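# Push the loose short pin into the empty block hole

## Task

Find the short pin lying free on the table (the one not already seated in a block) and push it fully home into the one vacant hole in the blocks. The blocks are not fixed down. The block containing that hole must finish upright, no more than about a finger's width from its starting spot and turned roughly as it was; otherwise the task counts as failed.

## Robot and tools

Robot: two 6-joint arms, left_arm and right_arm, each with a parallel two-finger gripper. They face each other across the table. In the scene frame, left_arm's base sits at (-0.028, +0.464, +0.039) m on the +y side and right_arm's at (-0.024, -0.461, +0.039) m. Each base is turned about 90 degrees about vertical, in opposite directions. Arm names do not match the left and right of the images. The table top is at z = +0.020 m, with +z up in both the scene frame and each base frame.

Frames: every hand position, orientation, velocity, Hand target and wrist-camera pose an arm reports is in that arm's own base frame. cam_high and the table use the scene frame. A gripper's fingers point along its own +x axis and close along its y axis. end_effector_position is the point between the fingers, 3 to 4 cm behind the tips. Only the last 1.5 cm of each inner finger face is flat.

Cameras: cam_high (fixed, overhead), cam_left_wrist and cam_right_wrist, each 672x504. Calibrations are approximate, and fixed cameras may have shifted by a few mm or degrees.

execute_actions(actions, cameras): actions is a list of actions. Each action is a table of up to 15 rows, and each row runs for one 1/30 s step. If a table has fewer than 15 rows, its last row repeats to fill the 0.5 s. Every row holds 14 numbers in [-1, 1]: left_arm's dx, dy, dz, rx, ry, rz, opening, then the same seven for right_arm. Both arms are always included. The six pose numbers are an offset, not a pose. They count from that arm's Hand target as it stood when the action began, not from the previous row, and they run along that arm's base axes. Scale: 1.0 = 0.6 m or 180 degrees. rx, ry, rz form one rotation vector, turning about the Hand target's position. opening is absolute: +1 is fully open (0.080 m), empty fingers meet near -0.78, and lower values close no further. A full close takes at least 0.6 s. Six pose zeros re-command the current Hand target. Always give each gripper the opening you actually want, because 0 means half open. An empty actions list just returns the state and images. cameras selects images: omitted, null or ["all"] returns all, and [] returns none.

move(target, speed, blend, opening_speed, blocking, cameras): drives each gripper in a straight line to its target. target is one 14-number row, or a list of up to 15 rows. Every row is an offset from the Hand targets held when the move began, not from the previous row. speed is in m/s, from 0.002 to 2.4, default 0.25; turning is capped at twice that in rad/s. Give one value, or one per target. blend (m) rounds corners at intermediate targets. opening_speed (per second on the -1..1 scale, at least 0.2) ramps the fingers gradually. blocking=false returns after 0.5 s while the move continues. A move lasts at least 0.5 s and is cut off after 10 s. Paths do not avoid obstacles or the other arm. Faster moves lag, stray more and hit harder. Keep paths away from an arm's own base, since passing near it can flip that arm's shoulder posture. The result's "move:" line reports the ending: done (within 8 mm and 2 degrees), off_target, moving, held, blocked or fault, plus limits such as paced (pose clipped) or held (steps withheld).

wait(seconds 0 to 10) lets the scene run while both arms keep their last command. stop() brakes a running move. zoom_image(camera, region=[x0, y0, x1, y1]) enlarges part of that camera's latest image, in pixels, at most 504x504. read_manual(section="licences") only returns licence text. finished_scene(scene=1) ends the scene for good, so the pin must stay seated without the robot.

Result lines: end_effector_position (m), end_effector_quat_wxyz and velocities; Hand target (your last commanded pose after clipping, which is the origin for the next offsets); Tool commands; grip_measured (finger opening on the command scale); Joint positions (the gripper's last value is in metres); Joint torques; External joint torques (estimated outside load per joint, with extra lines for earlier actions). "within noise" means the arm is still. MOTOR HOT, TORQUE FAULT and OVER-TEMPERATURE FAULT lines warn of stops.

Controller behaviour: orientation commands are clipped to 32 degrees from the measured orientation at each step. Weight and friction leave the gripper low, short or tilted, especially at long reach. Check the pose after every move and correct any remaining error with an explicit offset. A tiny move may not happen, or may go sideways. An arm stopped by contact keeps pushing; to release it, command a target back beyond the gripper's actual position.

Gripping: to hold a part, command roughly 0.08 below grip_measured at first contact for full force. Readings can be off by about 1 mm, and under a hard squeeze they read up to 3 mm narrower than the part.

Avoid: knocking anything off the table or leaving it there (the task fails); dropping or releasing moving parts; fast impacts and heavy pushes, especially on the loose blocks; any contact between the two arms, including one gripper closing on the other's fingers, which can end the scene; joint overload (limits in N m: waist 17.8, shoulder 22, elbow 22, wrist pitch 5.8, wrist yaw 5.78, wrist roll 5.42), which freezes that arm for 10 s; and long holds at full stretch or pressing toward unreachable poses, which overheat motors. Loose objects may occasionally be nudged by outside disturbances.

Each tool is called after ">>>" by a JSON object that holds its "api" and its "payload".

## Session

>>> {"api": "execute_actions", "payload": {"actions": []}}

Scene clock: 0.00 s.
left_arm: end_effector_position=(+0.4690, +0.0855, +0.1831) grip_measured=+1.000 end_effector_quat_wxyz=(+0.957, -0.211, +0.045, +0.192) | right_arm: end_effector_position=(+0.0956, +0.1517, +0.1758) grip_measured=+0.980 end_effector_quat_wxyz=(+0.877, -0.204, +0.431, +0.059)
Joint positions: left_arm=[0.1 1.718 0.866 0.679 -0.258 -0.448 0.08] | right_arm=[1.559 1.168 0.984 -1.471 0.672 1.19 0.079]
Joint velocities: within noise
Joint torques (N m): no reading
External joint torques (N m): no reading
Motor temperatures (°C): left_arm=[28 29 26 33 26 33] | right_arm=[23 28 26 29 27 27]
Heat: left arm: hottest wrist pitch 33 °C (+0.0 °C/min); right arm: hottest wrist pitch 29 °C (+0.0 °C/min).
Hand target: left_arm +0.4693, +0.0855, +0.1869; +0.958, -0.212, +0.040, +0.191 | right_arm +0.0957, +0.1519, +0.1764; +0.878, -0.203, +0.430, +0.059
Tool commands: left_gripper/opening=+1.0 right_gripper/opening=+0.979834

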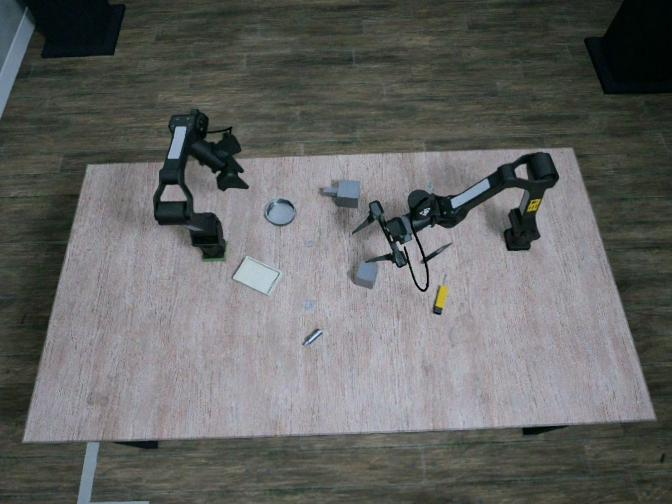

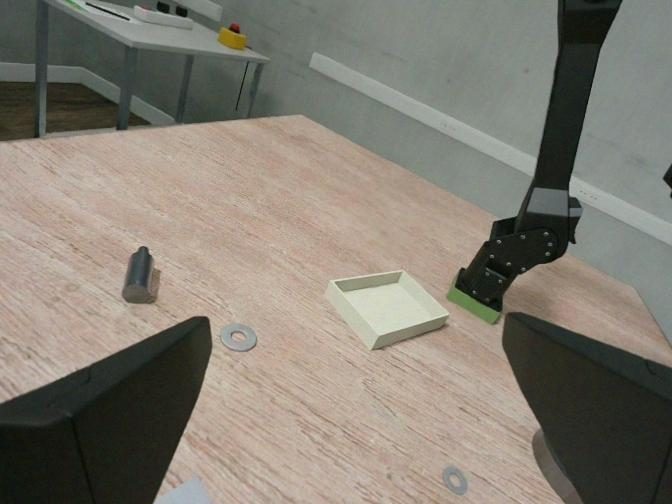

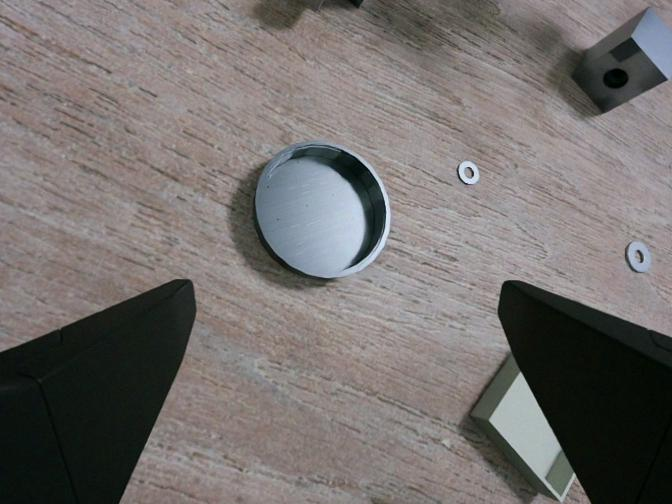

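>>> {"api": "zoom_image", "payload": {"camera": "cam_high", "region": [260, 160, 480, 360]}}

>>> {"api": "zoom_image", "payload": {"camera": "cam_right_wrist", "region": [540, 0, 672, 130]}}

>>> {"api": "zoom_image", "payload": {"camera": "cam_left_wrist", "region": [80, 220, 280, 370]}}

Scaled by 2.291 from the camera's 672x504 image, which has a finer 960x720 frame.

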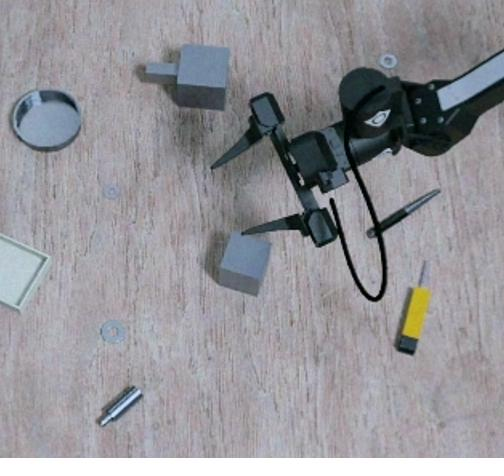

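Scaled by 3.818 from the camera's 672x504 image, which has a finer 960x720 frame.

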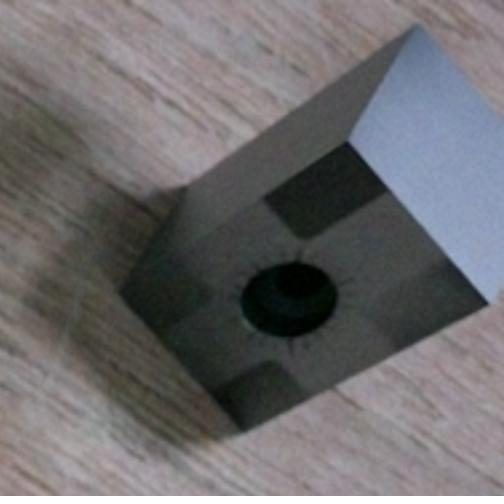

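Scaled by 2.520 from the camera's 672x504 image, which has a finer 960x720 frame.

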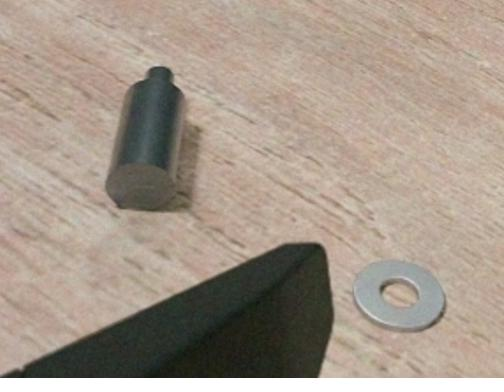

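>>> {"api": "move", "payload": {"target": [[-0.175,0.0275,-0.045,0.0808,0.2169,-0.1695,1,0.207,-0.17,0.04,0.1163,-0.121,-0.0705,0.98],[-0.175,0.0275,-0.045,0.0808,0.2169,-0.1695,1,0.372,-0.4065,-0.1723,0.1163,-0.121,-0.0705,0.98]], "blend": [0.04,0]}}

Scene clock: 5.23 s.
left_arm: end_effector_position=(+0.3614, +0.1000, +0.1488) grip_measured=+1.000 end_effector_quat_wxyz=(+0.919, -0.005, +0.395, -0.001) | right_arm: end_effector_position=(+0.3163, -0.0905, +0.0710) grip_measured=+0.980 end_effector_quat_wxyz=(+0.965, +0.000, +0.263, +0.000)
Joint positions: left_arm=[0.373 1.443 0.978 -0.384 0.26 0.27 0.08] | right_arm=[-0.451 1.391 0.363 0.448 -0.384 -0.241 0.079]
Joint velocities: within noise
Joint torques (N m): left_arm=[0.36 -5.81 9 1 0.28 0.09] | right_arm=[-0.15 -3.71 5.99 2.03 -0.27 -0.01]
External joint torques (N m): left_arm=[0.35 -0.36 2.61 -0.31 0.15 0.09] | right_arm=[-0.16 0.29 0.58 0.46 -0.12 -0.01]
Motor temperatures (°C): left_arm=[28 30 27 34 26 33] | right_arm=[23 28 27 29 27 27]
Heat: left arm: hottest wrist pitch 34 °C (+11.5 °C/min); right arm: hottest wrist pitch 29 °C (+0.0 °C/min).
Hand target: left_arm +0.3644, +0.1022, +0.1599; +0.924, +0.000, +0.382, +0.000 | right_arm +0.3190, -0.0919, +0.0731; +0.966, -0.001, +0.260, +0.001
Off the commanded pose: left_arm 0.012 m, 2 deg | right_arm 0.004 m, 0 deg.
move: off_target (left_arm)
camera_calibration:
cam_left_wrist: T_world_to_cam=[[-0.0118773, -0.999929, 0.000260737, 0.111632], [-0.907345, 0.0106679, -0.420252, 0.420344], [0.42022, -0.00522802, -0.907407, 0.0609644], [0, 0, 0, 1]] pos_world=[0.357105, 0.107459, 0.231941]
cam_right_wrist: T_world_to_cam=[[0.00451047, -0.999764, 0.0212743, -0.0877448], [-0.811935, -0.0160801, -0.583526, 0.32034], [0.58373, -0.0146414, -0.811816, -0.0505881], [0, 0, 0, 1]] pos_world=[0.290021, -0.0833137, 0.147725]

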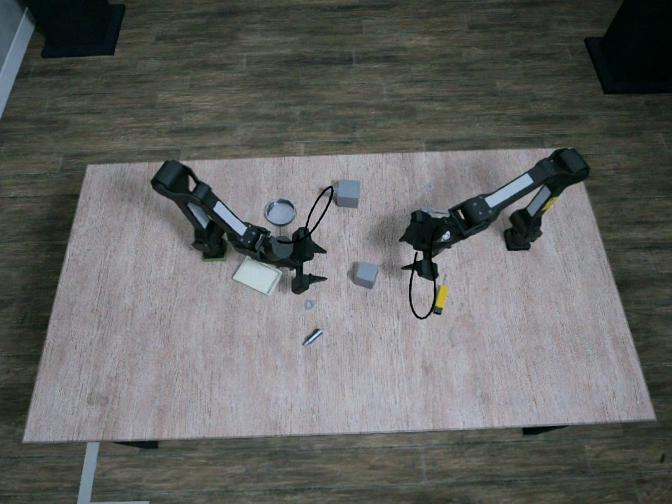

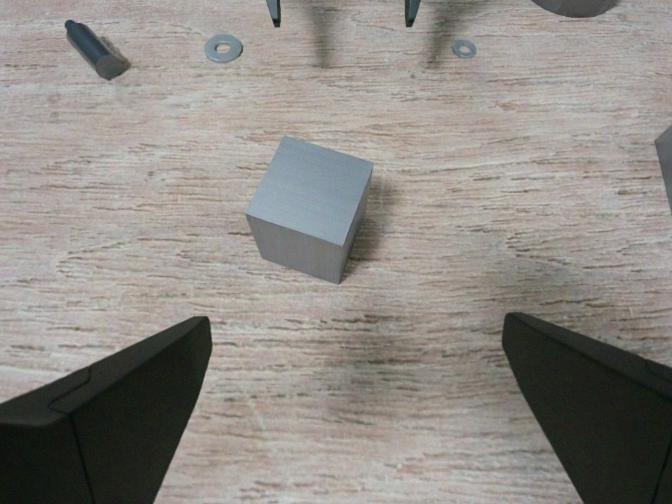

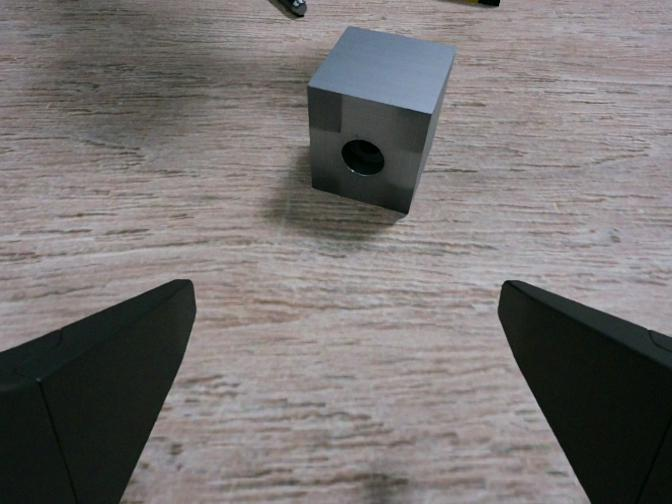

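>>> {"api": "zoom_image", "payload": {"camera": "cam_right_wrist", "region": [290, 10, 470, 230]}}

>>> {"api": "zoom_image", "payload": {"camera": "cam_right_wrist", "region": [330, 125, 400, 185]}}

>>> {"api": "zoom_image", "payload": {"camera": "cam_left_wrist", "region": [50, 0, 390, 290]}}

>>> {"api": "zoom_image", "payload": {"camera": "cam_high", "region": [290, 170, 400, 360]}}

Scaled by 2.291 from the camera's 672x504 image, which has a finer 960x720 frame.

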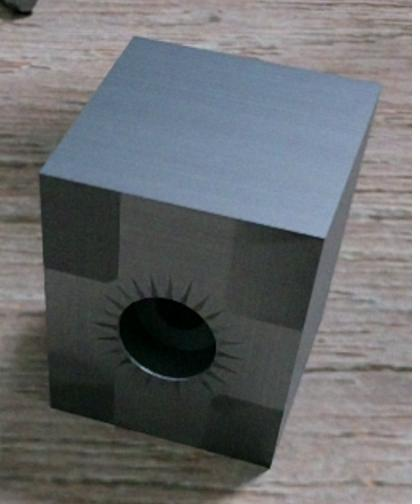

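Scaled by 7.200 from the camera's 672x504 image, which has a finer 960x720 frame.

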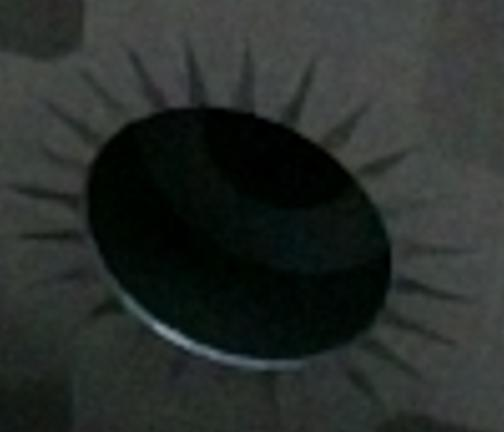

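Scaled by 1.482 from the camera's 672x504 image, which has a finer 960x720 frame.

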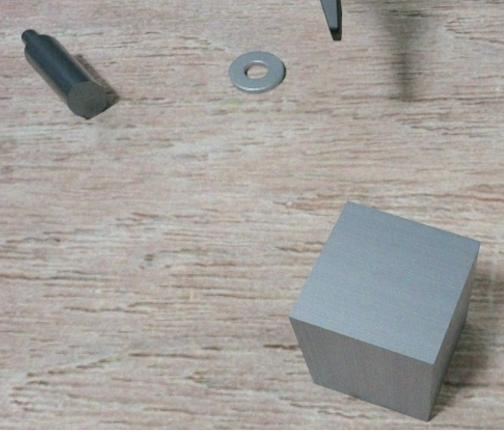

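Scaled by 2.653 from the camera's 672x504 image, which has a finer 960x720 frame.

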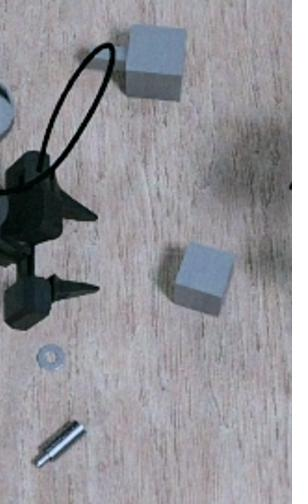

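>>> {"api": "zoom_image", "payload": {"camera": "cam_left_wrist", "region": [50, 5, 150, 95]}}

>>> {"api": "zoom_image", "payload": {"camera": "cam_high", "region": [290, 310, 340, 360]}}

Scaled by 5.040 from the camera's 672x504 image, which has a finer 960x720 frame.

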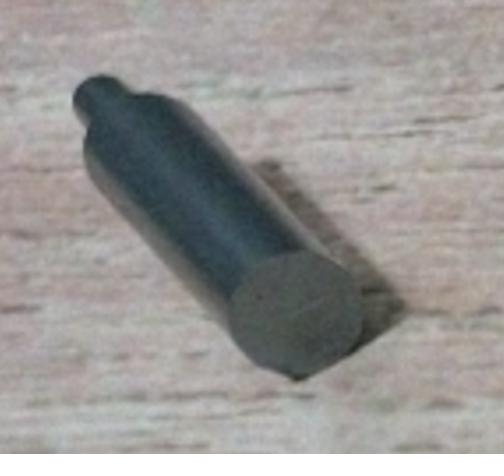

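Scaled by 10.080 from the camera's 672x504 image, which has a finer 960x720 frame.

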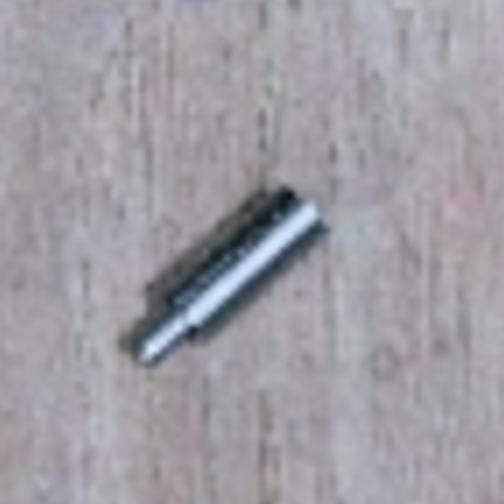

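>>> {"api": "zoom_image", "payload": {"camera": "cam_high", "region": [480, 130, 630, 270]}}

>>> {"api": "zoom_image", "payload": {"camera": "cam_high", "region": [140, 150, 340, 310]}}

Scaled by 3.360 from the camera's 672x504 image, which has a finer 960x720 frame.

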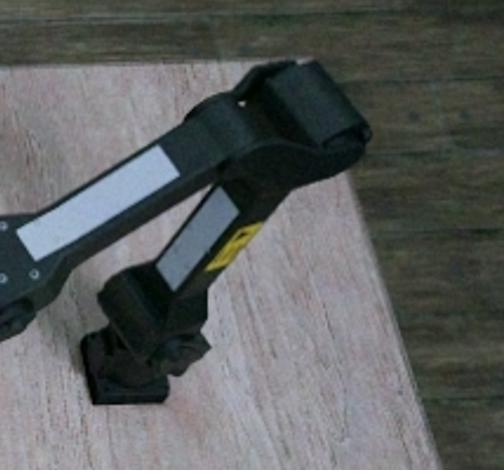

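Scaled by 2.520 from the camera's 672x504 image, which has a finer 960x720 frame.

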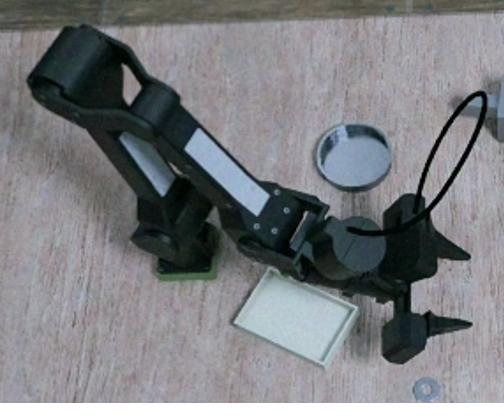

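>>> {"api": "move", "payload": {"target": [[0.0393,0.0708,-0.1035,-0.0047,-0.0275,-0.1083,1,0.0378,-0.2627,0.0782,0.1116,0.2906,-0.2157,0.98],[0.0393,0.0708,-0.1035,-0.0047,-0.0275,-0.1083,1,0.0378,-0.2627,0.0298,0.2331,0.0874,-0.7423,0.98]], "speed": 0.4}}

Scene clock: 15.03 s.
left_arm: end_effector_position=(+0.3844, +0.1417, +0.0947) grip_measured=+1.000 end_effector_quat_wxyz=(+0.925, +0.055, +0.341, -0.159) | right_arm: end_effector_position=(+0.3400, -0.2489, +0.0944) grip_measured=+0.980 end_effector_quat_wxyz=(-0.297, -0.507, -0.189, +0.787)
Joint positions: left_arm=[0.578 1.749 1.032 -0.237 0.651 0.698 0.08] | right_arm=[-0.492 2.307 2.063 -1.483 0.401 1.964 0.079]
Joint velocities: within noise
Joint torques (N m): left_arm=[0.24 -5.52 8.1 0.85 0.61 0.1] | right_arm=[0.21 -10.04 6 -0.15 0.41 0.14]
External joint torques (N m): left_arm=[0.25 1.58 2.3 -0.29 0.28 0.09] | right_arm=[0.22 0.3 0.71 -0.16 0.11 0.14]
Motor temperatures (°C): left_arm=[28 32 29 34 26 33] | right_arm=[23 29 29 30 27 27]
Heat: left arm: hottest wrist pitch 34 °C (+4.0 °C/min); right arm: hottest wrist pitch 30 °C (+4.0 °C/min).
Hand target: left_arm +0.3879, +0.1445, +0.0978; +0.926, +0.058, +0.336, -0.159 | right_arm +0.3416, -0.2496, +0.0909; -0.296, -0.503, -0.189, +0.790
Off the commanded pose: left_arm 0.006 m, 1 deg | right_arm 0.004 m, 1 deg.
move: done
camera_calibration:
cam_left_wrist: T_world_to_cam=[[-0.342854, -0.93938, -0.00395118, 0.27262], [-0.804855, 0.295919, -0.514433, 0.34714], [0.484418, -0.173195, -0.857521, -0.00316874], [0, 0, 0, 1]] pos_world=[0.374401, 0.15282, 0.17694]
cam_right_wrist: T_world_to_cam=[[-0.66992, 0.742355, 0.0107734, 0.417286], [0.742233, 0.670005, -0.0135305, -0.0607335], [-0.0172627, -0.00106797, -0.99985, 0.177818], [0, 0, 0, 1]] pos_world=[0.327696, -0.268893, 0.172474]

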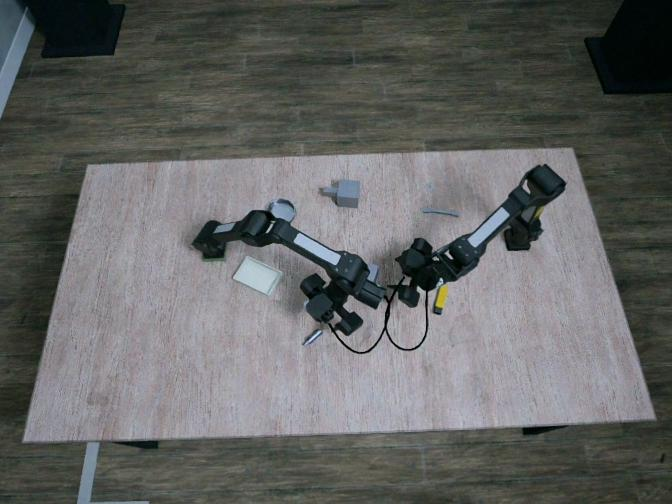

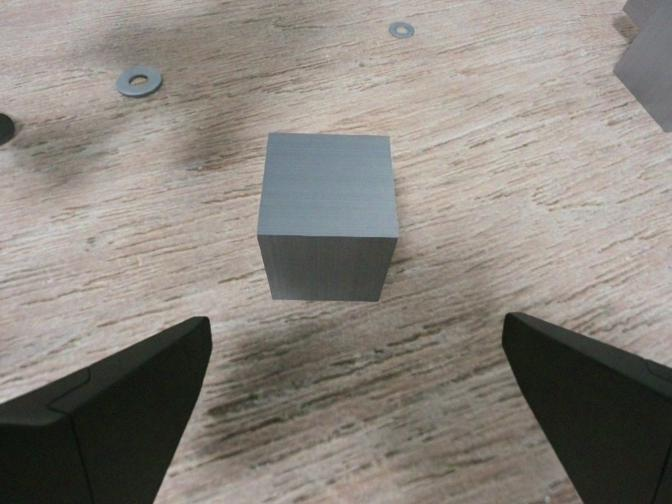

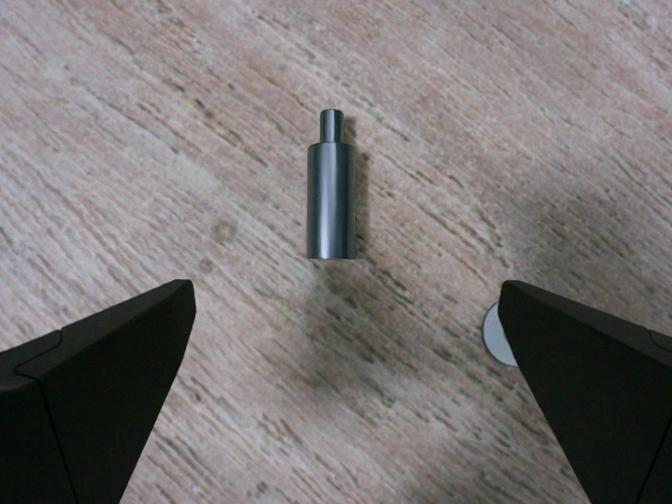

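>>> {"api": "move", "payload": {"target": [0.066,-0.0142,-0.0513,0,0,0,1,-0.0102,-0.0167,-0.0932,0,0,0,0.98], "speed": 0.15}}

Scene clock: 17.07 s.
left_arm: end_effector_position=(+0.4224, +0.1352, +0.0647) grip_measured=+1.000 end_effector_quat_wxyz=(+0.925, +0.054, +0.341, -0.159) | right_arm: end_effector_position=(+0.3371, -0.2597, +0.0407) grip_measured=+0.980 end_effector_quat_wxyz=(-0.298, -0.509, -0.185, +0.786)
Joint positions: left_arm=[0.505 1.904 1.087 -0.094 0.61 0.624 0.08] | right_arm=[-0.517 2.334 1.897 -1.272 0.405 1.94 0.079]
Joint velocities: within noise
Joint torques (N m): left_arm=[-0.52 -6.19 7.94 1.11 0.29 -0.04] | right_arm=[0.13 -10.55 4.3 0.23 0.41 -0.05]
External joint torques (N m): left_arm=[-0.58 1.82 2.37 -0.07 -0.01 -0.04] | right_arm=[0.12 -0.06 -0.95 0.19 0.11 -0.05]
Motor temperatures (°C): left_arm=[28 32 30 34 26 33] | right_arm=[23 30 29 30 27 27]
Heat: left arm: hottest wrist pitch 34 °C (+3.5 °C/min); right arm: hottest shoulder 30 °C (+7.0 °C/min).
Hand target: left_arm +0.4275, +0.1361, +0.0670; +0.926, +0.058, +0.336, -0.159 | right_arm +0.3355, -0.2596, +0.0352; -0.296, -0.503, -0.189, +0.790
Off the commanded pose: left_arm 0.006 m, 1 deg | right_arm 0.006 m, 1 deg.
move: done
camera_calibration:
cam_left_wrist: T_world_to_cam=[[-0.342454, -0.939532, -0.00226497, 0.279244], [-0.80436, 0.294428, -0.516059, 0.364168], [0.48552, -0.174904, -0.85655, -0.0487134], [0, 0, 0, 1]] pos_world=[0.412202, 0.146617, 0.146839]
cam_right_wrist: T_world_to_cam=[[-0.668261, 0.743923, 0.00230735, 0.424076], [0.743858, 0.668238, -0.011575, -0.0532126], [-0.0101528, -0.0060188, -0.99993, 0.120385], [0, 0, 0, 1]] pos_world=[0.324199, -0.279197, 0.118782]

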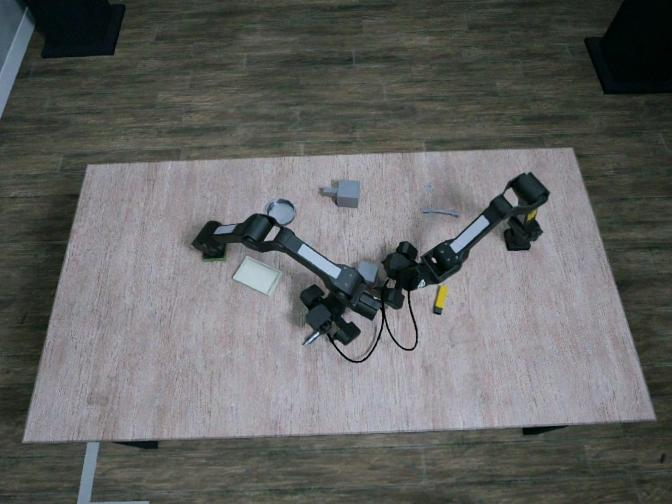

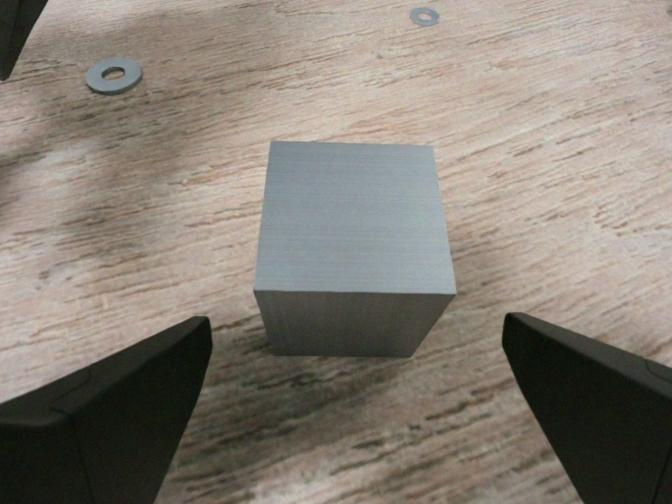

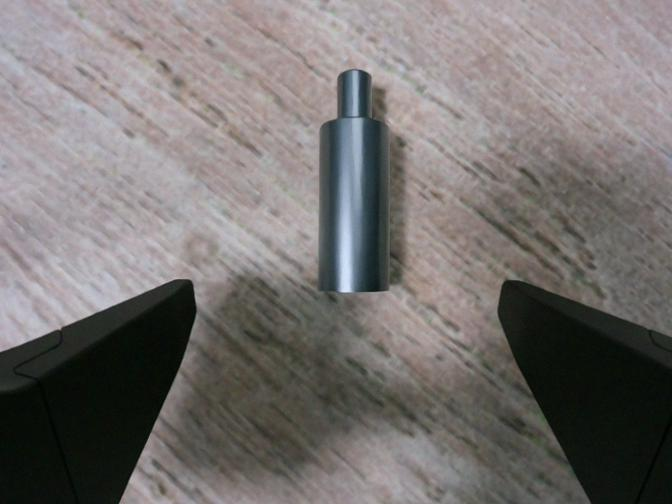

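>>> {"api": "move", "payload": {"target": [0.0605,-0.0215,-0.0387,0,0,0,1,-0.0138,-0.0077,-0.0328,0,0,0,0.98], "speed": 0.12}}

Scene clock: 18.47 s.
left_arm: end_effector_position=(+0.4592, +0.1218, +0.0428) grip_measured=+1.000 end_effector_quat_wxyz=(+0.925, +0.056, +0.340, -0.160) | right_arm: end_effector_position=(+0.3304, -0.2638, +0.0234) grip_measured=+0.980 end_effector_quat_wxyz=(-0.300, -0.506, -0.184, +0.787)
Joint positions: left_arm=[0.429 2.035 1.168 -0.004 0.563 0.556 0.08] | right_arm=[-0.53 2.334 1.823 -1.193 0.415 1.923 0.079]
Joint velocities: within noise
Joint torques (N m): left_arm=[-0.18 -6.8 7.73 1.13 0.25 -0.07] | right_arm=[-0.35 -10.49 3.37 0.98 0.19 -0.14]
External joint torques (N m): left_arm=[-0.11 1.95 2.29 -0.1 -0.02 -0.07] | right_arm=[-0.3 0.03 -1.88 0.92 -0.12 -0.14]
Motor temperatures (°C): left_arm=[28 32 30 34 26 33] | right_arm=[23 30 29 30 27 27]
Heat: left arm: hottest wrist pitch 34 °C (+3.2 °C/min); right arm: hottest shoulder 30 °C (+6.5 °C/min).
Hand target: left_arm +0.4638, +0.1232, +0.0438; +0.926, +0.058, +0.337, -0.159 | right_arm +0.3272, -0.2643, +0.0154; -0.296, -0.503, -0.189, +0.790
Off the commanded pose: left_arm 0.005 m, 1 deg | right_arm 0.009 m, 1 deg.
move: off_target (right_arm)
camera_calibration:
cam_left_wrist: T_world_to_cam=[[-0.345358, -0.938456, -0.00523672, 0.280521], [-0.802317, 0.298144, -0.517105, 0.385114], [0.486841, -0.174385, -0.855906, -0.0884121], [0, 0, 0, 1]] pos_world=[0.448906, 0.133019, 0.124941]
cam_right_wrist: T_world_to_cam=[[-0.671246, 0.741235, 0.000196348, 0.422989], [0.741094, 0.671123, -0.0193431, -0.0438333], [-0.0144696, -0.0128385, -0.999813, 0.102635], [0, 0, 0, 1]] pos_world=[0.317899, -0.282799, 0.101685]

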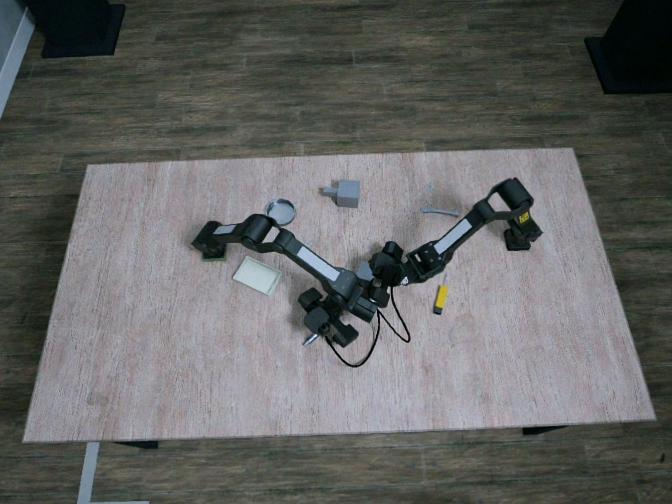

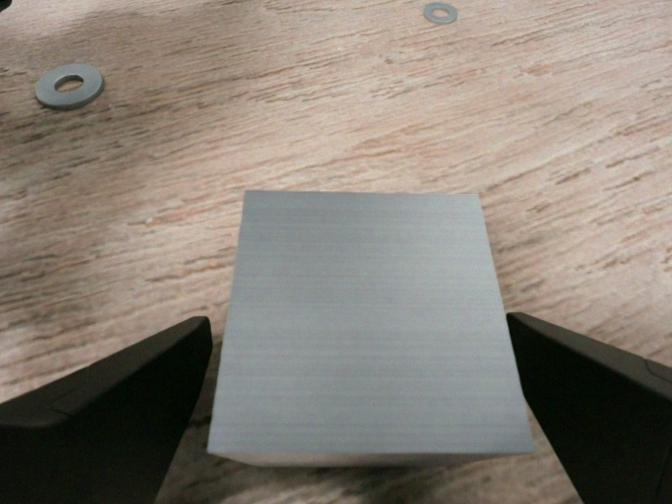

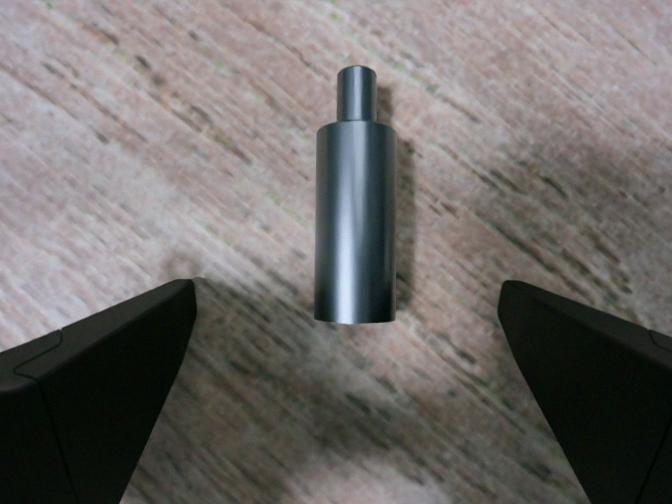

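>>> {"api": "move", "payload": {"target": [0,0,0,0,0,0,0.38,-0.0067,0.0008,-0.0092,0,0,0,0.98], "speed": 0.1, "opening_speed": 0.6}}

Scene clock: 20.33 s.
left_arm: end_effector_position=(+0.4596, +0.1223, +0.0430) grip_measured=+0.389 end_effector_quat_wxyz=(+0.925, +0.056, +0.339, -0.159) | right_arm: end_effector_position=(+0.3294, -0.2634, +0.0223) grip_measured=+0.980 end_effector_quat_wxyz=(-0.305, -0.509, -0.180, +0.785)
Joint positions: left_arm=[0.429 2.035 1.169 -0.002 0.561 0.556 0.053] | right_arm=[-0.53 2.317 1.791 -1.161 0.416 1.918 0.079]
Joint velocities: within noise
Joint torques (N m): left_arm=[-0.14 -6.87 7.63 1.07 0.33 -0.07] | right_arm=[-0.64 -9.46 2.76 0.98 0.16 -0.13]
External joint torques (N m): left_arm=[-0.16 1.81 2.27 -0.13 0.06 -0.07] | right_arm=[-0.65 0.9 -2.45 0.89 -0.14 -0.13]
Motor temperatures (°C): left_arm=[28 32 30 35 26 33] | right_arm=[23 31 29 30 27 27]
Heat: left arm: hottest wrist pitch 35 °C (+5.9 °C/min); right arm: hottest shoulder 31 °C (+8.9 °C/min).
Hand target: left_arm +0.4638, +0.1231, +0.0439; +0.926, +0.058, +0.336, -0.159 | right_arm +0.3233, -0.2637, +0.0099; -0.297, -0.503, -0.189, +0.790
Off the commanded pose: left_arm 0.004 m, 0 deg | right_arm 0.014 m, 2 deg.
move: off_target (right_arm)
camera_calibration:
cam_left_wrist: T_world_to_cam=[[-0.343909, -0.938975, -0.00727172, 0.280617], [-0.802263, 0.297844, -0.517362, 0.385497], [0.487956, -0.172092, -0.855736, -0.08921], [0, 0, 0, 1]] pos_world=[0.449307, 0.133322, 0.125142]
cam_right_wrist: T_world_to_cam=[[-0.67436, 0.738285, -0.0131617, 0.422618], [0.738397, 0.674178, -0.0159157, -0.0417634], [-0.00287699, -0.0204515, -0.999787, 0.0956205], [0, 0, 0, 1]] pos_world=[0.316109, -0.281901, 0.100498]

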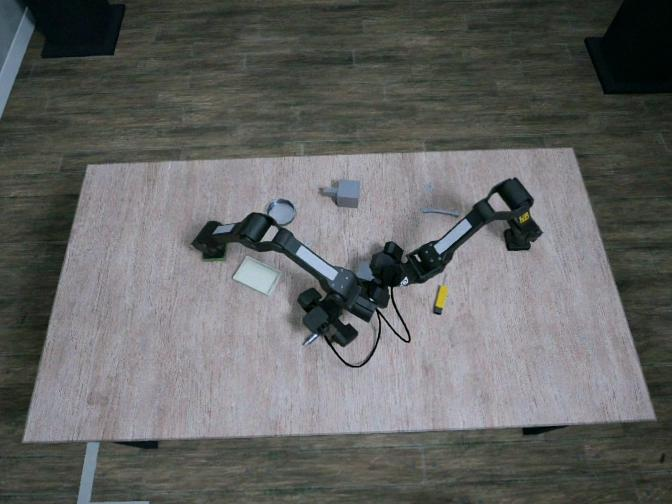

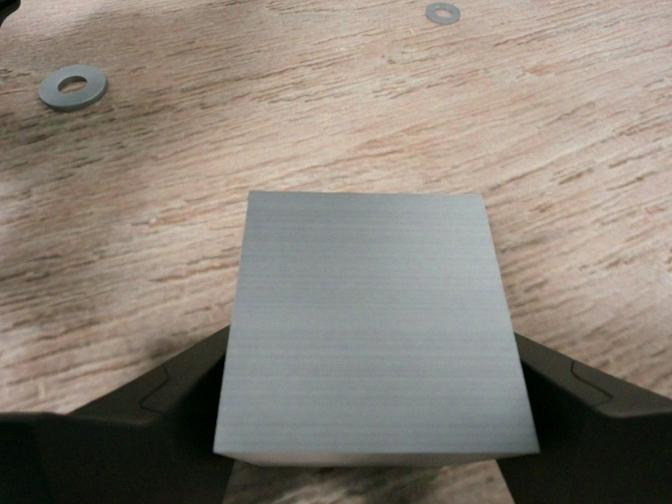

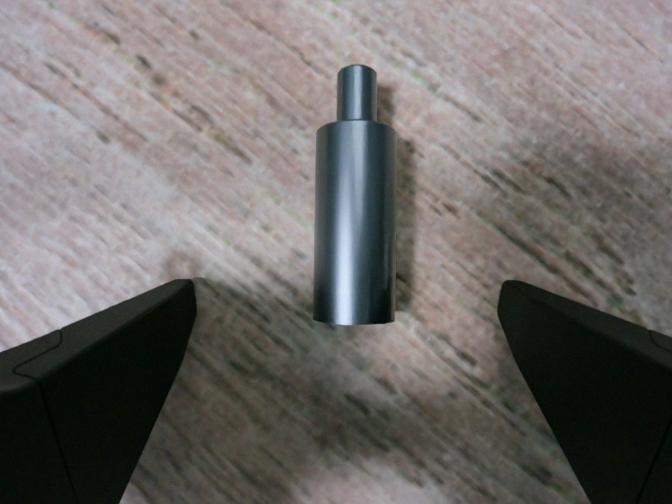

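>>> {"api": "move", "payload": {"target": [0,0,0,0,0,0,0.30,0.0045,0,0.016,0,0,0,0.98], "speed": 0.1, "opening_speed": 0.6}}

Scene clock: 21.33 s.
left_arm: end_effector_position=(+0.4596, +0.1223, +0.0430) grip_measured=+0.359 end_effector_quat_wxyz=(+0.925, +0.056, +0.339, -0.159) | right_arm: end_effector_position=(+0.3272, -0.2635, +0.0254) grip_measured=+0.980 end_effector_quat_wxyz=(-0.301, -0.506, -0.183, +0.787)
Joint positions: left_arm=[0.429 2.035 1.169 -0.002 0.561 0.556 0.051] | right_arm=[-0.533 2.317 1.802 -1.185 0.416 1.918 0.079]
Joint velocities: within noise
Joint torques (N m): left_arm=[-0.26 -6.82 7.62 1.06 0.32 -0.06] | right_arm=[-0.2 -9.67 5.23 -0.2 0.15 -0.01]
External joint torques (N m): left_arm=[-0.24 1.99 2.15 -0.17 0.05 -0.07] | right_arm=[-0.14 0.76 -0.01 -0.27 -0.16 -0.01]
Motor temperatures (°C): left_arm=[28 33 30 35 26 33] | right_arm=[23 31 29 30 27 27]
Heat: left arm: hottest wrist pitch 35 °C (+5.6 °C/min); right arm: hottest shoulder 31 °C (+8.4 °C/min).
Hand target: left_arm +0.4638, +0.1231, +0.0439; +0.926, +0.058, +0.336, -0.159 | right_arm +0.3259, -0.2637, +0.0195; -0.296, -0.503, -0.189, +0.790
Off the commanded pose: left_arm 0.004 m, 0 deg | right_arm 0.006 m, 1 deg.
move: done
camera_calibration:
cam_left_wrist: T_world_to_cam=[[-0.343909, -0.938975, -0.00727172, 0.280617], [-0.802263, 0.297844, -0.517362, 0.385497], [0.487956, -0.172092, -0.855736, -0.08921], [0, 0, 0, 1]] pos_world=[0.449307, 0.133322, 0.125142]
cam_right_wrist: T_world_to_cam=[[-0.672195, 0.740371, -0.00188428, 0.420823], [0.740258, 0.672043, -0.0193637, -0.0410266], [-0.01307, -0.0144111, -0.999811, 0.103708], [0, 0, 0, 1]] pos_world=[0.314601, -0.282499, 0.103687]

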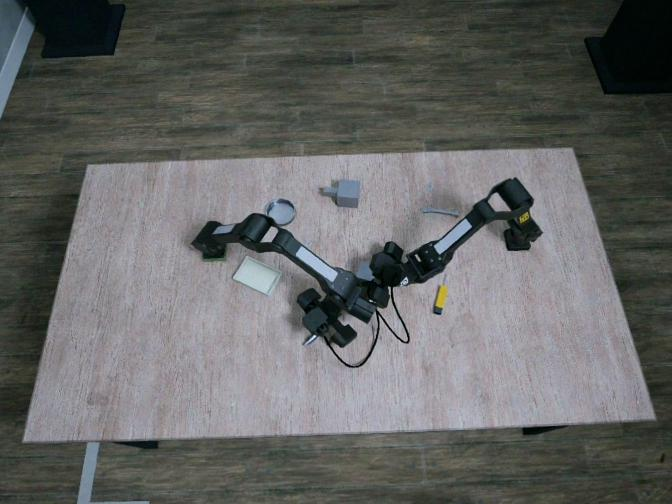

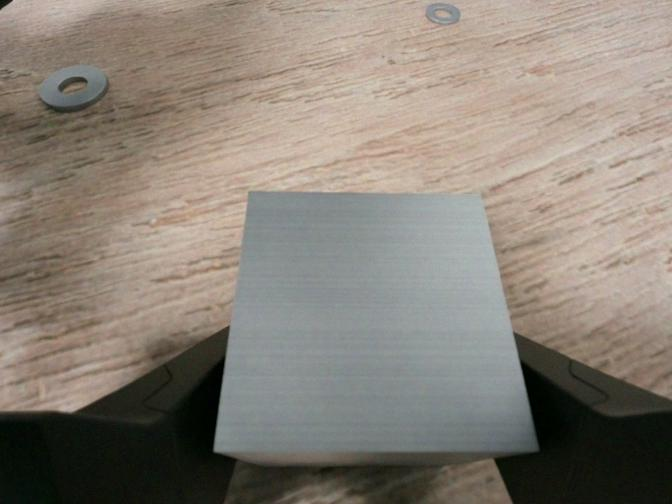

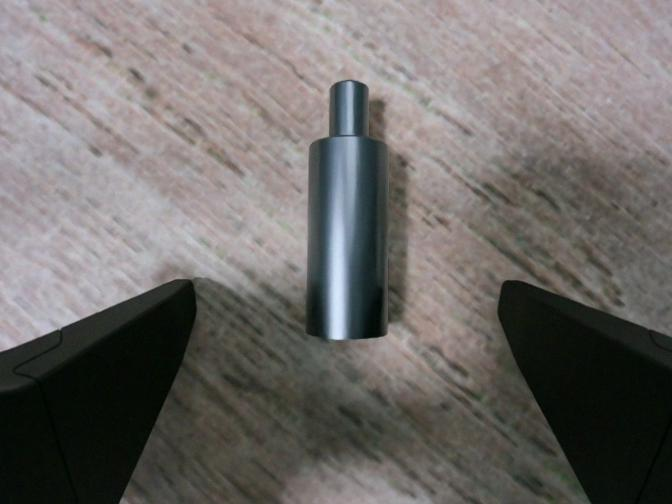

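>>> {"api": "move", "payload": {"target": [0,0,0,0,0,0,0.30,0,0,0,0,0,0,-0.45], "speed": 0.1, "opening_speed": 1.0, "cameras": ["cam_right_wrist"]}}

Scene clock: 23.27 s.
left_arm: end_effector_position=(+0.4596, +0.1223, +0.0430) grip_measured=+0.359 end_effector_quat_wxyz=(+0.925, +0.056, +0.339, -0.159) | right_arm: end_effector_position=(+0.3261, -0.2644, +0.0254) grip_measured=-0.414 end_effector_quat_wxyz=(-0.300, -0.506, -0.183, +0.788)
Joint positions: left_arm=[0.429 2.035 1.169 -0.002 0.561 0.556 0.051] | right_arm=[-0.536 2.317 1.802 -1.186 0.416 1.918 0.016]
Joint velocities: within noise
Joint torques (N m): left_arm=[-0.26 -6.81 7.62 1.07 0.33 -0.06] | right_arm=[0.03 -9.67 5.23 -0.1 0.15 -0.01]
External joint torques (N m): left_arm=[-0.28 1.95 2.17 -0.16 0.06 -0.06] | right_arm=[0.08 0.69 0.02 -0.16 -0.16 -0.01]
Motor temperatures (°C): left_arm=[28 33 30 35 26 33] | right_arm=[23 31 29 30 27 27]
Heat: left arm: hottest wrist pitch 35 °C (+5.2 °C/min); right arm: hottest shoulder 31 °C (+7.7 °C/min).
Hand target: left_arm +0.4638, +0.1231, +0.0439; +0.926, +0.058, +0.336, -0.159 | right_arm +0.3258, -0.2637, +0.0195; -0.296, -0.503, -0.189, +0.790
Off the commanded pose: left_arm 0.004 m, 0 deg | right_arm 0.006 m, 1 deg.
move: done
camera_calibration:
cam_right_wrist: T_world_to_cam=[[-0.66995, 0.742406, -0.000388569, 0.420459], [0.742265, 0.669812, -0.019833, -0.0409583], [-0.0144638, -0.0135755, -0.999803, 0.104355], [0, 0, 0, 1]] pos_world=[0.313598, -0.2833, 0.103685]
Images, in order (width x height): cam_right_wrist 672x504.

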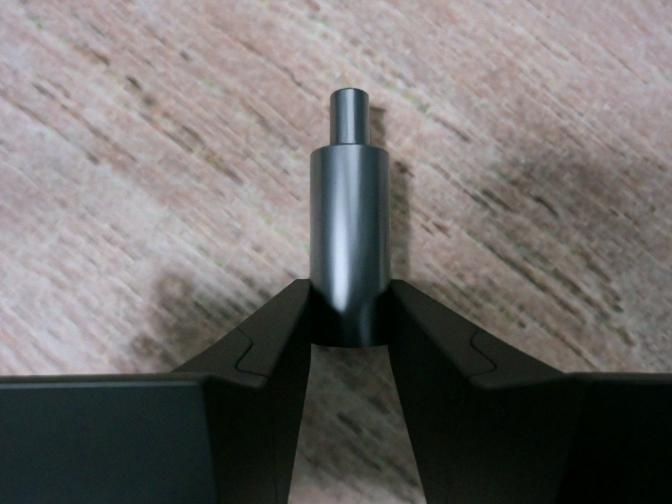

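>>> {"api": "move", "payload": {"target": [[0,0,0,0,0,0,0.30,0,0,0.2,0,0,0,-0.5],[0,0,0,0,0,0,0.30,0.0015,0.3425,0.12,0,0,0.6656,-0.5]], "speed": [0.2,0.4], "blend": [0.03,0]}}

Scene clock: 27.93 s.
left_arm: end_effector_position=(+0.4596, +0.1223, +0.0430) grip_measured=+0.359 end_effector_quat_wxyz=(+0.925, +0.056, +0.339, -0.159) | right_arm: end_effector_position=(+0.3265, -0.0592, +0.0873) grip_measured=-0.414 end_effector_quat_wxyz=(+0.827, +0.088, +0.537, -0.142)
Joint positions: left_arm=[0.429 2.035 1.169 -0.002 0.561 0.556 0.051] | right_arm=[-0.141 1.515 0.951 -0.595 0.086 0.176 0.016]
Joint velocities: within noise
Joint torques (N m): left_arm=[-0.24 -6.81 7.64 1.06 0.33 -0.07] | right_arm=[0.08 -8.59 5.17 1.48 -0.09 -0.03]
External joint torques (N m): left_arm=[-0.27 1.94 2.2 -0.16 0.07 -0.07] | right_arm=[0.07 -2.94 -0.9 0.49 -0.14 -0.03]
Motor temperatures (°C): left_arm=[28 34 31 35 26 33] | right_arm=[23 33 29 30 27 27]
Heat: left arm: hottest wrist pitch 35 °C (+4.3 °C/min); right arm: hottest shoulder 33 °C (+10.7 °C/min).
Hand target: left_arm +0.4638, +0.1231, +0.0439; +0.926, +0.058, +0.336, -0.159 | right_arm +0.3267, -0.0582, +0.0914; +0.832, +0.089, +0.530, -0.140
Off the commanded pose: left_arm 0.004 m, 0 deg | right_arm 0.004 m, 1 deg.
move: done
camera_calibration:
cam_left_wrist: T_world_to_cam=[[-0.343909, -0.938975, -0.00727172, 0.280617], [-0.802263, 0.297844, -0.517362, 0.385497], [0.487956, -0.172092, -0.855736, -0.08921], [0, 0, 0, 1]] pos_world=[0.449307, 0.133322, 0.125142]
cam_right_wrist: T_world_to_cam=[[-0.314621, -0.948977, 0.0213703, 0.0503781], [-0.949215, 0.314591, -0.00484065, 0.352489], [-0.00212922, -0.021808, -0.99976, 0.164472], [0, 0, 0, 1]] pos_world=[0.350788, -0.0594951, 0.165063]

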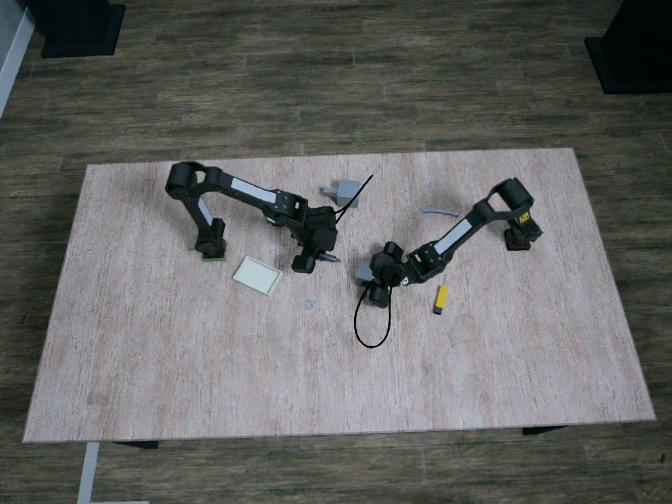

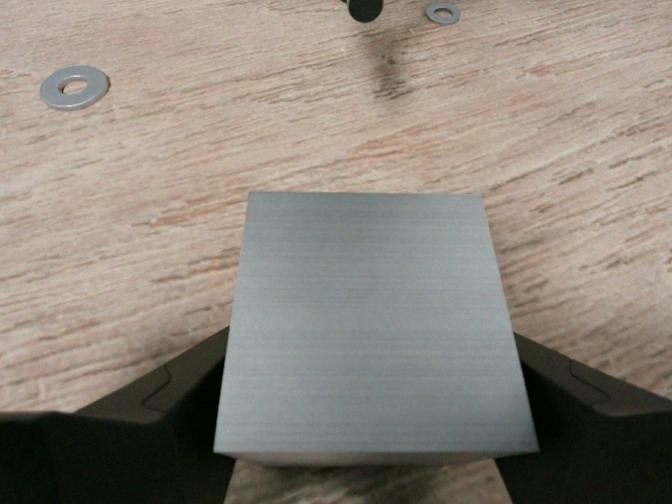

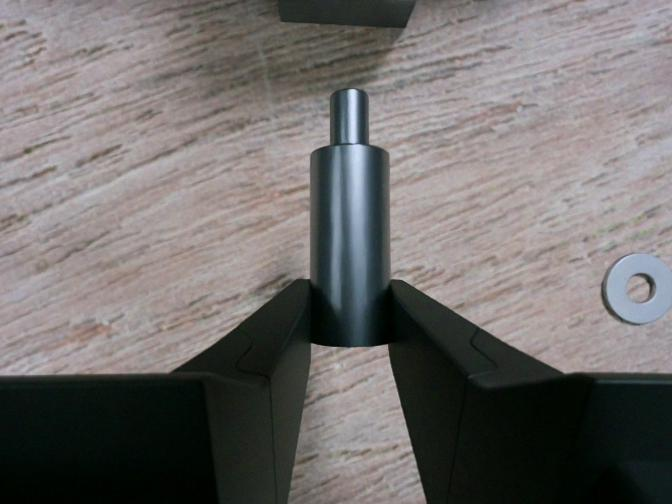

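>>> {"api": "zoom_image", "payload": {"camera": "cam_right_wrist", "region": [250, 0, 440, 140]}}

>>> {"api": "zoom_image", "payload": {"camera": "cam_left_wrist", "region": [300, 0, 430, 60]}}

Scaled by 2.653 from the camera's 672x504 image, which has a finer 960x720 frame.

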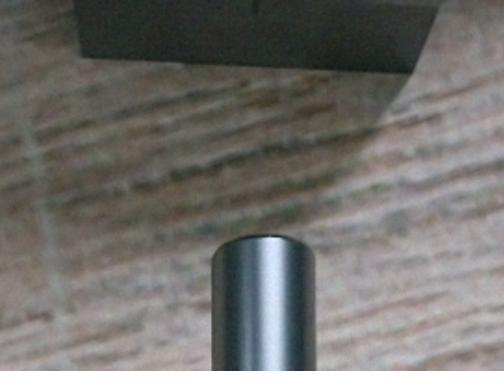

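Scaled by 3.877 from the camera's 672x504 image, which has a finer 960x720 frame.

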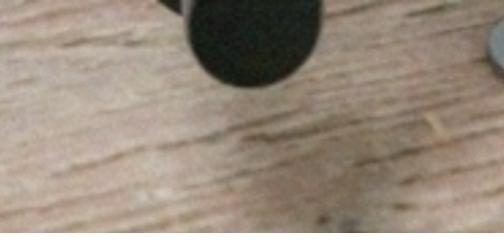

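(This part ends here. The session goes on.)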